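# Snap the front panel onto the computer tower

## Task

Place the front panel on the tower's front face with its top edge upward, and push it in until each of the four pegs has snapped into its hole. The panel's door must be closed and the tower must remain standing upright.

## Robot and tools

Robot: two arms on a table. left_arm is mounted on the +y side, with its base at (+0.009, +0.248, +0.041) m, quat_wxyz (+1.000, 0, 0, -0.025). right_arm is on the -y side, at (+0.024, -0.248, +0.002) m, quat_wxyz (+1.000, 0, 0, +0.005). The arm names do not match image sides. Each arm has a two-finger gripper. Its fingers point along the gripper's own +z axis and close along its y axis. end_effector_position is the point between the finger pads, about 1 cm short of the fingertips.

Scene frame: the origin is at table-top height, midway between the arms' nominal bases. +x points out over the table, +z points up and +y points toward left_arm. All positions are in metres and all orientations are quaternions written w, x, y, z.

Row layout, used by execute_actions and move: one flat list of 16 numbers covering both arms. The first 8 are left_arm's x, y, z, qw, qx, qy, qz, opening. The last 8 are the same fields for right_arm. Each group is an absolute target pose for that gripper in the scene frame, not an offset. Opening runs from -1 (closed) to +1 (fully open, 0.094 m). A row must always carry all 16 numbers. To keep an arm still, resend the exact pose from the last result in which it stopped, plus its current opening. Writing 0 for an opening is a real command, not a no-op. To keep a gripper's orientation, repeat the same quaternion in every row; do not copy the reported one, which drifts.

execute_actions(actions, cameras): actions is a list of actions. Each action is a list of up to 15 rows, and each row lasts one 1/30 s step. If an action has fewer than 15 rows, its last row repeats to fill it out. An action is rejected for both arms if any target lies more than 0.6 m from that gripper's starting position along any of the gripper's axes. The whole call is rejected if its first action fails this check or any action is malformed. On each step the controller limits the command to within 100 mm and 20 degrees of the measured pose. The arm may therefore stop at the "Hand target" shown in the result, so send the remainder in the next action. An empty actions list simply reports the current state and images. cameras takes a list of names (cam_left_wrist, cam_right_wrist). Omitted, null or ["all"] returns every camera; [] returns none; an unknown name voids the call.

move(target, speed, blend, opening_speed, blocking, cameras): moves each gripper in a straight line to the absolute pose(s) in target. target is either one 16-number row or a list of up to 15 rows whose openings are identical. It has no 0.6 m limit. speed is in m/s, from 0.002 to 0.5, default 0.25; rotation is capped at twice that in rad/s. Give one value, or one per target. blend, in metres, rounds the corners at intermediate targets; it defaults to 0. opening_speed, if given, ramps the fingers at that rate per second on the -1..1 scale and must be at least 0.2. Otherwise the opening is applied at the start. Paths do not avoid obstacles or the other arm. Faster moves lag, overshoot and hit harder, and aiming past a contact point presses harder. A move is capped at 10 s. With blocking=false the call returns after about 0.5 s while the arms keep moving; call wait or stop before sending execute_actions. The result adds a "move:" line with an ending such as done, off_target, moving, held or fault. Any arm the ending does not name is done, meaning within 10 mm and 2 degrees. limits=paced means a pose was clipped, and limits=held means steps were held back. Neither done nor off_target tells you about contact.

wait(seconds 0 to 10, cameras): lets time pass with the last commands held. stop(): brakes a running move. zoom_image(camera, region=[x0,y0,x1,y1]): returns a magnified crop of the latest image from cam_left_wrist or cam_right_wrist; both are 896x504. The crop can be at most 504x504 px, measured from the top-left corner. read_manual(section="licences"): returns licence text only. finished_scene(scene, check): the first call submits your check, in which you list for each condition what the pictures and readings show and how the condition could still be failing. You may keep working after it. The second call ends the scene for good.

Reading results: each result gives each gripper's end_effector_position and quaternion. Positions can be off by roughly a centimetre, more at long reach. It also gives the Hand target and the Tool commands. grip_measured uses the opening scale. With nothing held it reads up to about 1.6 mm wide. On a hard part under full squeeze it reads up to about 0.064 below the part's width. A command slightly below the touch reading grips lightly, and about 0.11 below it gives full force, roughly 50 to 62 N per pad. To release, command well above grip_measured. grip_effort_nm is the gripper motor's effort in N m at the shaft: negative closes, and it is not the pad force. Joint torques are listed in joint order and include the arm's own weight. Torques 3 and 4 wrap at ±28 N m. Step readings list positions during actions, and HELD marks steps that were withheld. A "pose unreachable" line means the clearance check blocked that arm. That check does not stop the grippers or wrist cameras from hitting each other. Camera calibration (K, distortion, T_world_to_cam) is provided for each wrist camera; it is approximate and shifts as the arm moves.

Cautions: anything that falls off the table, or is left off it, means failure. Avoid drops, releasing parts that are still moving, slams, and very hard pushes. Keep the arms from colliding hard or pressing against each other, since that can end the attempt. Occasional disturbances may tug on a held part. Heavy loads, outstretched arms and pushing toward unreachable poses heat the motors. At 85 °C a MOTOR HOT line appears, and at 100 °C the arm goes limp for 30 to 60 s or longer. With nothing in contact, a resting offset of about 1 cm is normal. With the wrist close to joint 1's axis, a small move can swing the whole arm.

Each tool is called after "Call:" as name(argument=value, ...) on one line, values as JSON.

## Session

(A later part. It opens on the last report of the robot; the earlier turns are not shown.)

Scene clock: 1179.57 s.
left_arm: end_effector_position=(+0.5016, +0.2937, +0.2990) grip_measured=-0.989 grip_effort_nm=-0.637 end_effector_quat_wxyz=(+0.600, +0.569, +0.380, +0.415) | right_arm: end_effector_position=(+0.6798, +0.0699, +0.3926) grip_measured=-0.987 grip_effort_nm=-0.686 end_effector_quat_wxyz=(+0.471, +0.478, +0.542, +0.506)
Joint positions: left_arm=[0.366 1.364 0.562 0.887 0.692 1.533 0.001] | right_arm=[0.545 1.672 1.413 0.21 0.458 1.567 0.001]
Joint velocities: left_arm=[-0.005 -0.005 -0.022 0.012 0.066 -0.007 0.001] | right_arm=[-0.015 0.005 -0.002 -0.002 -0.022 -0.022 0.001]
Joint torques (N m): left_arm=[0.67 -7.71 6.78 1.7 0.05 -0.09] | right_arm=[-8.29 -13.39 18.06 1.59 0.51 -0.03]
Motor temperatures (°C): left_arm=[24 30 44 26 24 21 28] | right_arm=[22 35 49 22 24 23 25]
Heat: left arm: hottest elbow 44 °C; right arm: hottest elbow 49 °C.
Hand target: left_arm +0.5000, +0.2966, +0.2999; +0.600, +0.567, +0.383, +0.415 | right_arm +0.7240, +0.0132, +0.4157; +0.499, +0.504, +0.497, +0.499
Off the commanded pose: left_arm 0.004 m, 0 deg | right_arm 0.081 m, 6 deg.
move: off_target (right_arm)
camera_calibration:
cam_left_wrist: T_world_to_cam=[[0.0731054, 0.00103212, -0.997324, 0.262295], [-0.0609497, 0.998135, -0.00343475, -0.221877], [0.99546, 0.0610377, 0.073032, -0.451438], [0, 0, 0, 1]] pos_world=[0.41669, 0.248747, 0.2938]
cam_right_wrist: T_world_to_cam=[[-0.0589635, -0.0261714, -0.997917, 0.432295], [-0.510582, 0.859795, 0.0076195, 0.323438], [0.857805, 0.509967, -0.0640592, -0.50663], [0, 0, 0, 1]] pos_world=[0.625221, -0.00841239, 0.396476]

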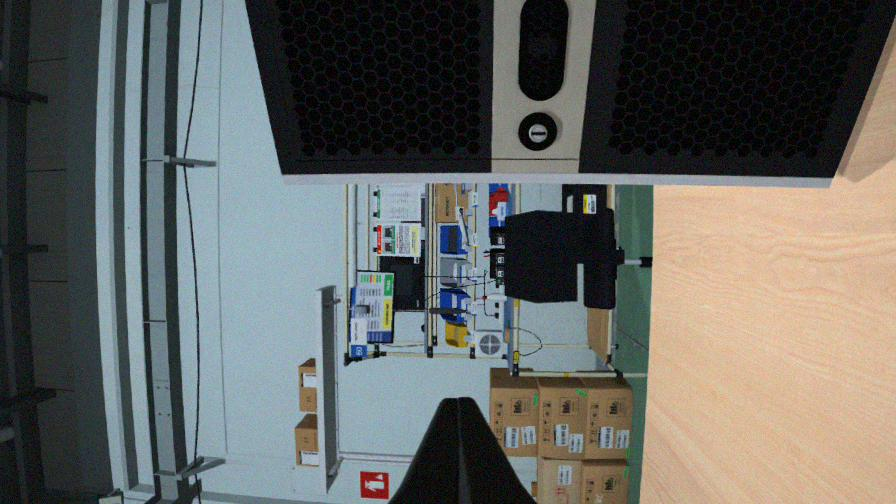

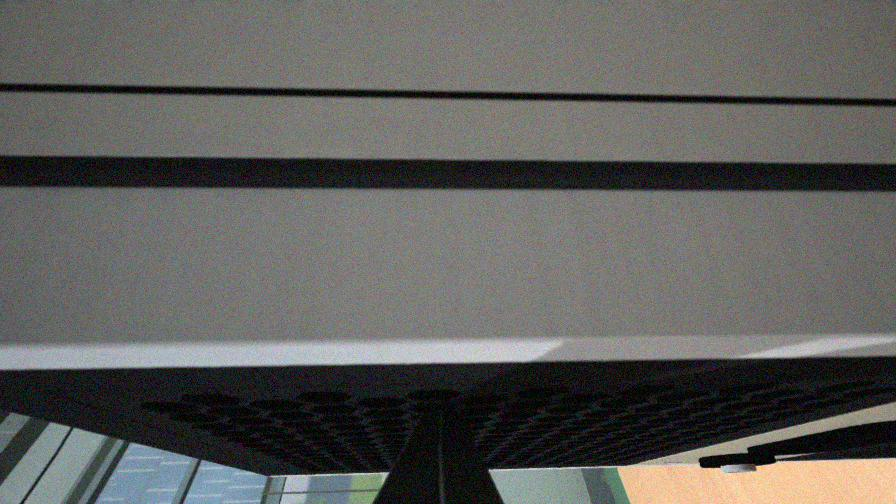

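Call:
move(target=[[0.50,0.2967,0.30,0.600,0.567,0.383,0.415,-1,0.615,0.07,0.41,0.5,0.5,0.5,0.5,-1],[0.50,0.2967,0.30,0.600,0.567,0.383,0.415,-1,0.610,0.07,0.13,0.5,0.5,0.5,0.5,-1],[0.50,0.2967,0.30,0.600,0.567,0.383,0.415,-1,0.735,0.017,0.13,0.5,0.5,0.5,0.5,-1]], speed=[0.08,0.15,0.04], cameras=["cam_right_wrist"])

Call:
move(target=[[0.50,0.2967,0.30,0.600,0.567,0.383,0.415,-1,0.61,0.06,0.15,0.5,0.5,0.5,0.5,-1],[0.50,0.2967,0.30,0.600,0.567,0.383,0.415,-1,0.48,-0.05,0.36,0.5,0.5,0.5,0.5,-1]], speed=[0.08,0.15])

Call:
move(target=[0.50,0.2967,0.30,0.600,0.567,0.383,0.415,-1,0.40,-0.38,0.40,0.65,-0.27,0.65,0.27,-0.2], speed=0.15, cameras=["cam_right_wrist"])

Scene clock: 1196.87 s.
left_arm: end_effector_position=(+0.5016, +0.2939, +0.2990) grip_measured=-0.989 grip_effort_nm=-0.632 end_effector_quat_wxyz=(+0.600, +0.568, +0.380, +0.415) | right_arm: end_effector_position=(+0.6780, +0.0640, +0.1133) grip_measured=-0.987 grip_effort_nm=-0.691 end_effector_quat_wxyz=(+0.470, +0.478, +0.541, +0.507)
Joint positions: left_arm=[0.367 1.364 0.562 0.887 0.692 1.533 0.001] | right_arm=[0.538 2.075 1.144 0.884 0.449 1.567 0.001]
Joint velocities: left_arm=[-0.005 -0.015 -0.007 -0.002 -0.022 -0.007 -0.001] | right_arm=[-0.015 0.015 0.002 -0.002 0.081 -0.022 0]
Joint torques (N m): left_arm=[0.62 -7.82 6.87 1.72 0.02 -0.09] | right_arm=[-7.71 -16.15 14.52 1.02 0.52 -0.06]
Motor temperatures (°C): left_arm=[24 30 43 26 24 21 28] | right_arm=[22 34 53 22 24 23 25]
Heat: left arm: hottest elbow 43 °C; right arm: hottest elbow 53 °C.
Hand target: left_arm +0.5000, +0.2968, +0.3000; +0.600, +0.567, +0.383, +0.415 | right_arm +0.7250, +0.0133, +0.1327; +0.500, +0.500, +0.500, +0.500
Off the commanded pose: left_arm 0.003 m, 0 deg | right_arm 0.076 m, 6 deg.
move: off_target (right_arm)
camera_calibration:
cam_right_wrist: T_world_to_cam=[[-0.0579001, -0.0247027, -0.998017, 0.152489], [-0.511878, 0.859017, 0.00843444, 0.330581], [0.857105, 0.511351, -0.062382, -0.51977], [0, 0, 0, 1]] pos_world=[0.623544, -0.0144229, 0.116974]
Images, in order (width x height): cam_right_wrist 896x504.

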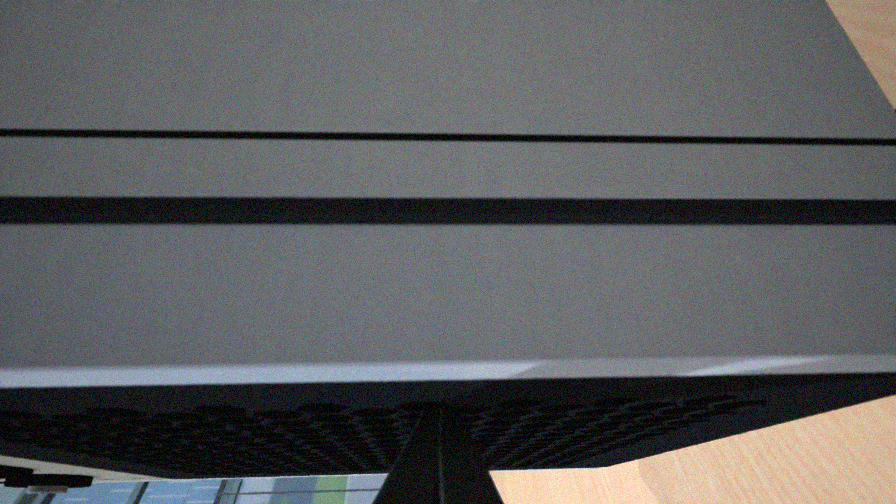

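Scene clock: 1200.97 s.
left_arm: end_effector_position=(+0.5016, +0.2939, +0.2990) grip_measured=-0.989 grip_effort_nm=-0.628 end_effector_quat_wxyz=(+0.600, +0.568, +0.380, +0.415) | right_arm: end_effector_position=(+0.4784, -0.0445, +0.3544) grip_measured=-0.987 grip_effort_nm=-0.686 end_effector_quat_wxyz=(+0.498, +0.497, +0.504, +0.501)
Joint positions: left_arm=[0.367 1.364 0.562 0.887 0.692 1.533 0.001] | right_arm=[0.611 1.13 0.729 0.398 0.612 1.567 0.001]
Joint velocities: left_arm=[-0.005 -0.034 -0.007 -0.017 -0.066 0.007 -0.003] | right_arm=[-0.015 0.005 -0.007 -0.017 0.037 -0.007 0.001]
Joint torques (N m): left_arm=[0.67 -7.59 6.78 1.8 0.03 -0.09] | right_arm=[-2.08 -7.77 9.91 1.01 -0.11 -0.04]
Motor temperatures (°C): left_arm=[24 29 43 26 24 21 28] | right_arm=[22 35 53 22 24 23 25]
Heat: left arm: hottest elbow 43 °C; right arm: hottest elbow 53 °C.
Hand target: left_arm +0.5000, +0.2967, +0.3000; +0.600, +0.567, +0.383, +0.415 | right_arm +0.4804, -0.0504, +0.3571; +0.500, +0.500, +0.500, +0.500
Off the commanded pose: left_arm 0.003 m, 0 deg | right_arm 0.008 m, 1 deg.
move: done
camera_calibration:
cam_left_wrist: T_world_to_cam=[[0.073105, 0.00106001, -0.997324, 0.262288], [-0.0613305, 0.998112, -0.00343475, -0.221867], [0.995437, 0.0614175, 0.073032, -0.451532], [0, 0, 0, 1]] pos_world=[0.416689, 0.248902, 0.2938]
cam_right_wrist: T_world_to_cam=[[-0.0186989, 0.00056167, -0.999825, 0.361857], [-0.432588, 0.901551, 0.00859681, 0.283406], [0.901398, 0.432673, -0.0166151, -0.319092], [0, 0, 0, 1]] pos_world=[0.416993, -0.117646, 0.354056]

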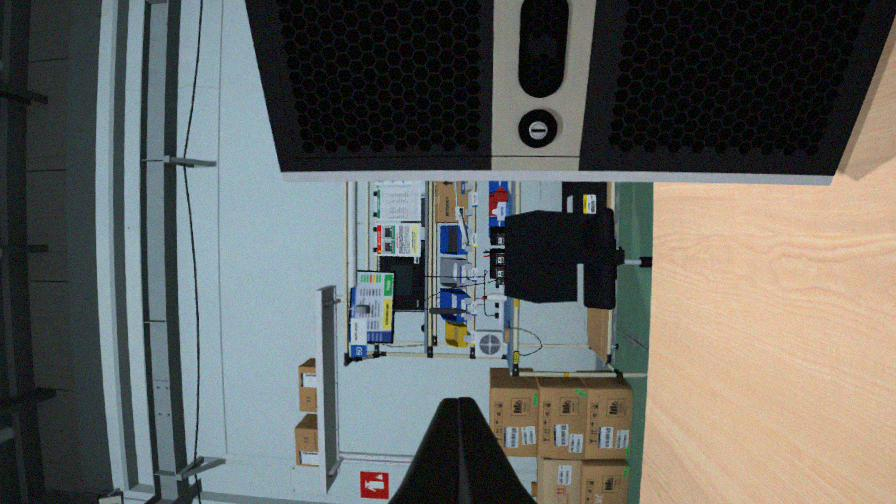

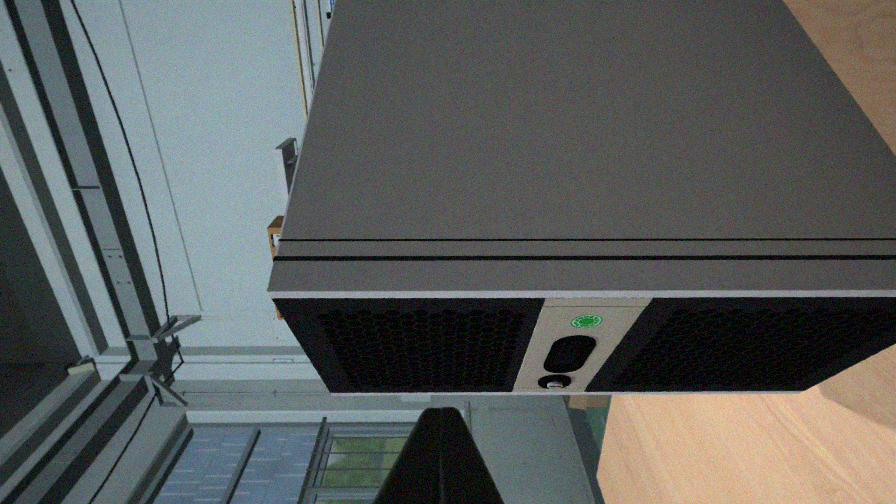

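Scene clock: 1207.50 s.
left_arm: end_effector_position=(+0.5016, +0.2939, +0.2990) grip_measured=-0.989 grip_effort_nm=-0.637 end_effector_quat_wxyz=(+0.600, +0.568, +0.380, +0.415) | right_arm: end_effector_position=(+0.3981, -0.3648, +0.3830) grip_measured=-0.202 grip_effort_nm=0.120 end_effector_quat_wxyz=(+0.645, -0.244, +0.659, +0.300)
Joint positions: left_arm=[0.367 1.364 0.562 0.887 0.692 1.533 0.001] | right_arm=[-0.765 1.16 0.736 0.869 -1.542 0.524 0.037]
Joint velocities: left_arm=[-0.005 0.005 -0.012 -0.012 -0.051 -0.066 0.001] | right_arm=[-0.015 -0.005 -0.002 0.002 0.007 -0.007 0]
Joint torques (N m): left_arm=[0.73 -7.65 6.67 1.68 0.03 -0.1] | right_arm=[-2.2 -6.89 14 1.11 0.24 -0.15]
Motor temperatures (°C): left_arm=[24 29 42 26 24 21 28] | right_arm=[22 34 52 22 24 23 25]
Heat: left arm: hottest elbow 42 °C; right arm: hottest elbow 52 °C.
Hand target: left_arm +0.5000, +0.2967, +0.3000; +0.600, +0.567, +0.383, +0.415 | right_arm +0.4023, -0.3743, +0.4037; +0.656, -0.264, +0.651, +0.275
Off the commanded pose: left_arm 0.003 m, 0 deg | right_arm 0.023 m, 5 deg.
move: off_target (right_arm)
camera_calibration:
cam_right_wrist: T_world_to_cam=[[0.696443, -0.712407, -0.0862704, -0.505491], [-0.350782, -0.233088, -0.906985, 0.441442], [0.626034, 0.661926, -0.412232, 0.237123], [0, 0, 0, 1]] pos_world=[0.358449, -0.414179, 0.454523]
Images, in order (width x height): cam_right_wrist 896x504.

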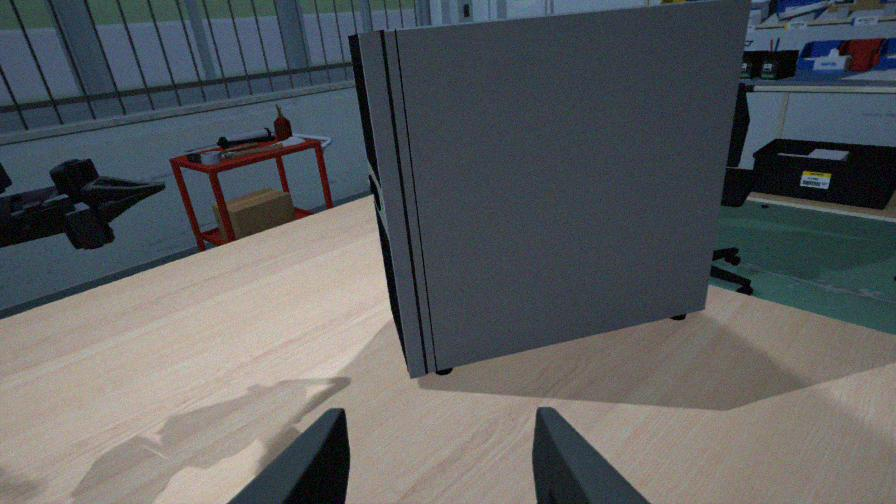

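Call:
finished_scene(scene=2, check="Panel on front, top end up, uniform ~4 mm seam seen at top and bottom right and top left, all corners pressed; lower left seam less directly seen and could hide an unclicked peg, though it was pressed. Door flush. Tower upright. Arms clear. Same gap as in solved scene 1.")

This call ended nothing. Check each condition that your pictures could not show: look closer or test it, and mend what is not met. Then call finished_scene again.

Call:
finished_scene(scene=2, check="Same as before: panel seated with uniform seam, all four corners pressed; lower left seam not directly viewed; door flush; tower upright; arms clear.")

The scene is finished: the task was done.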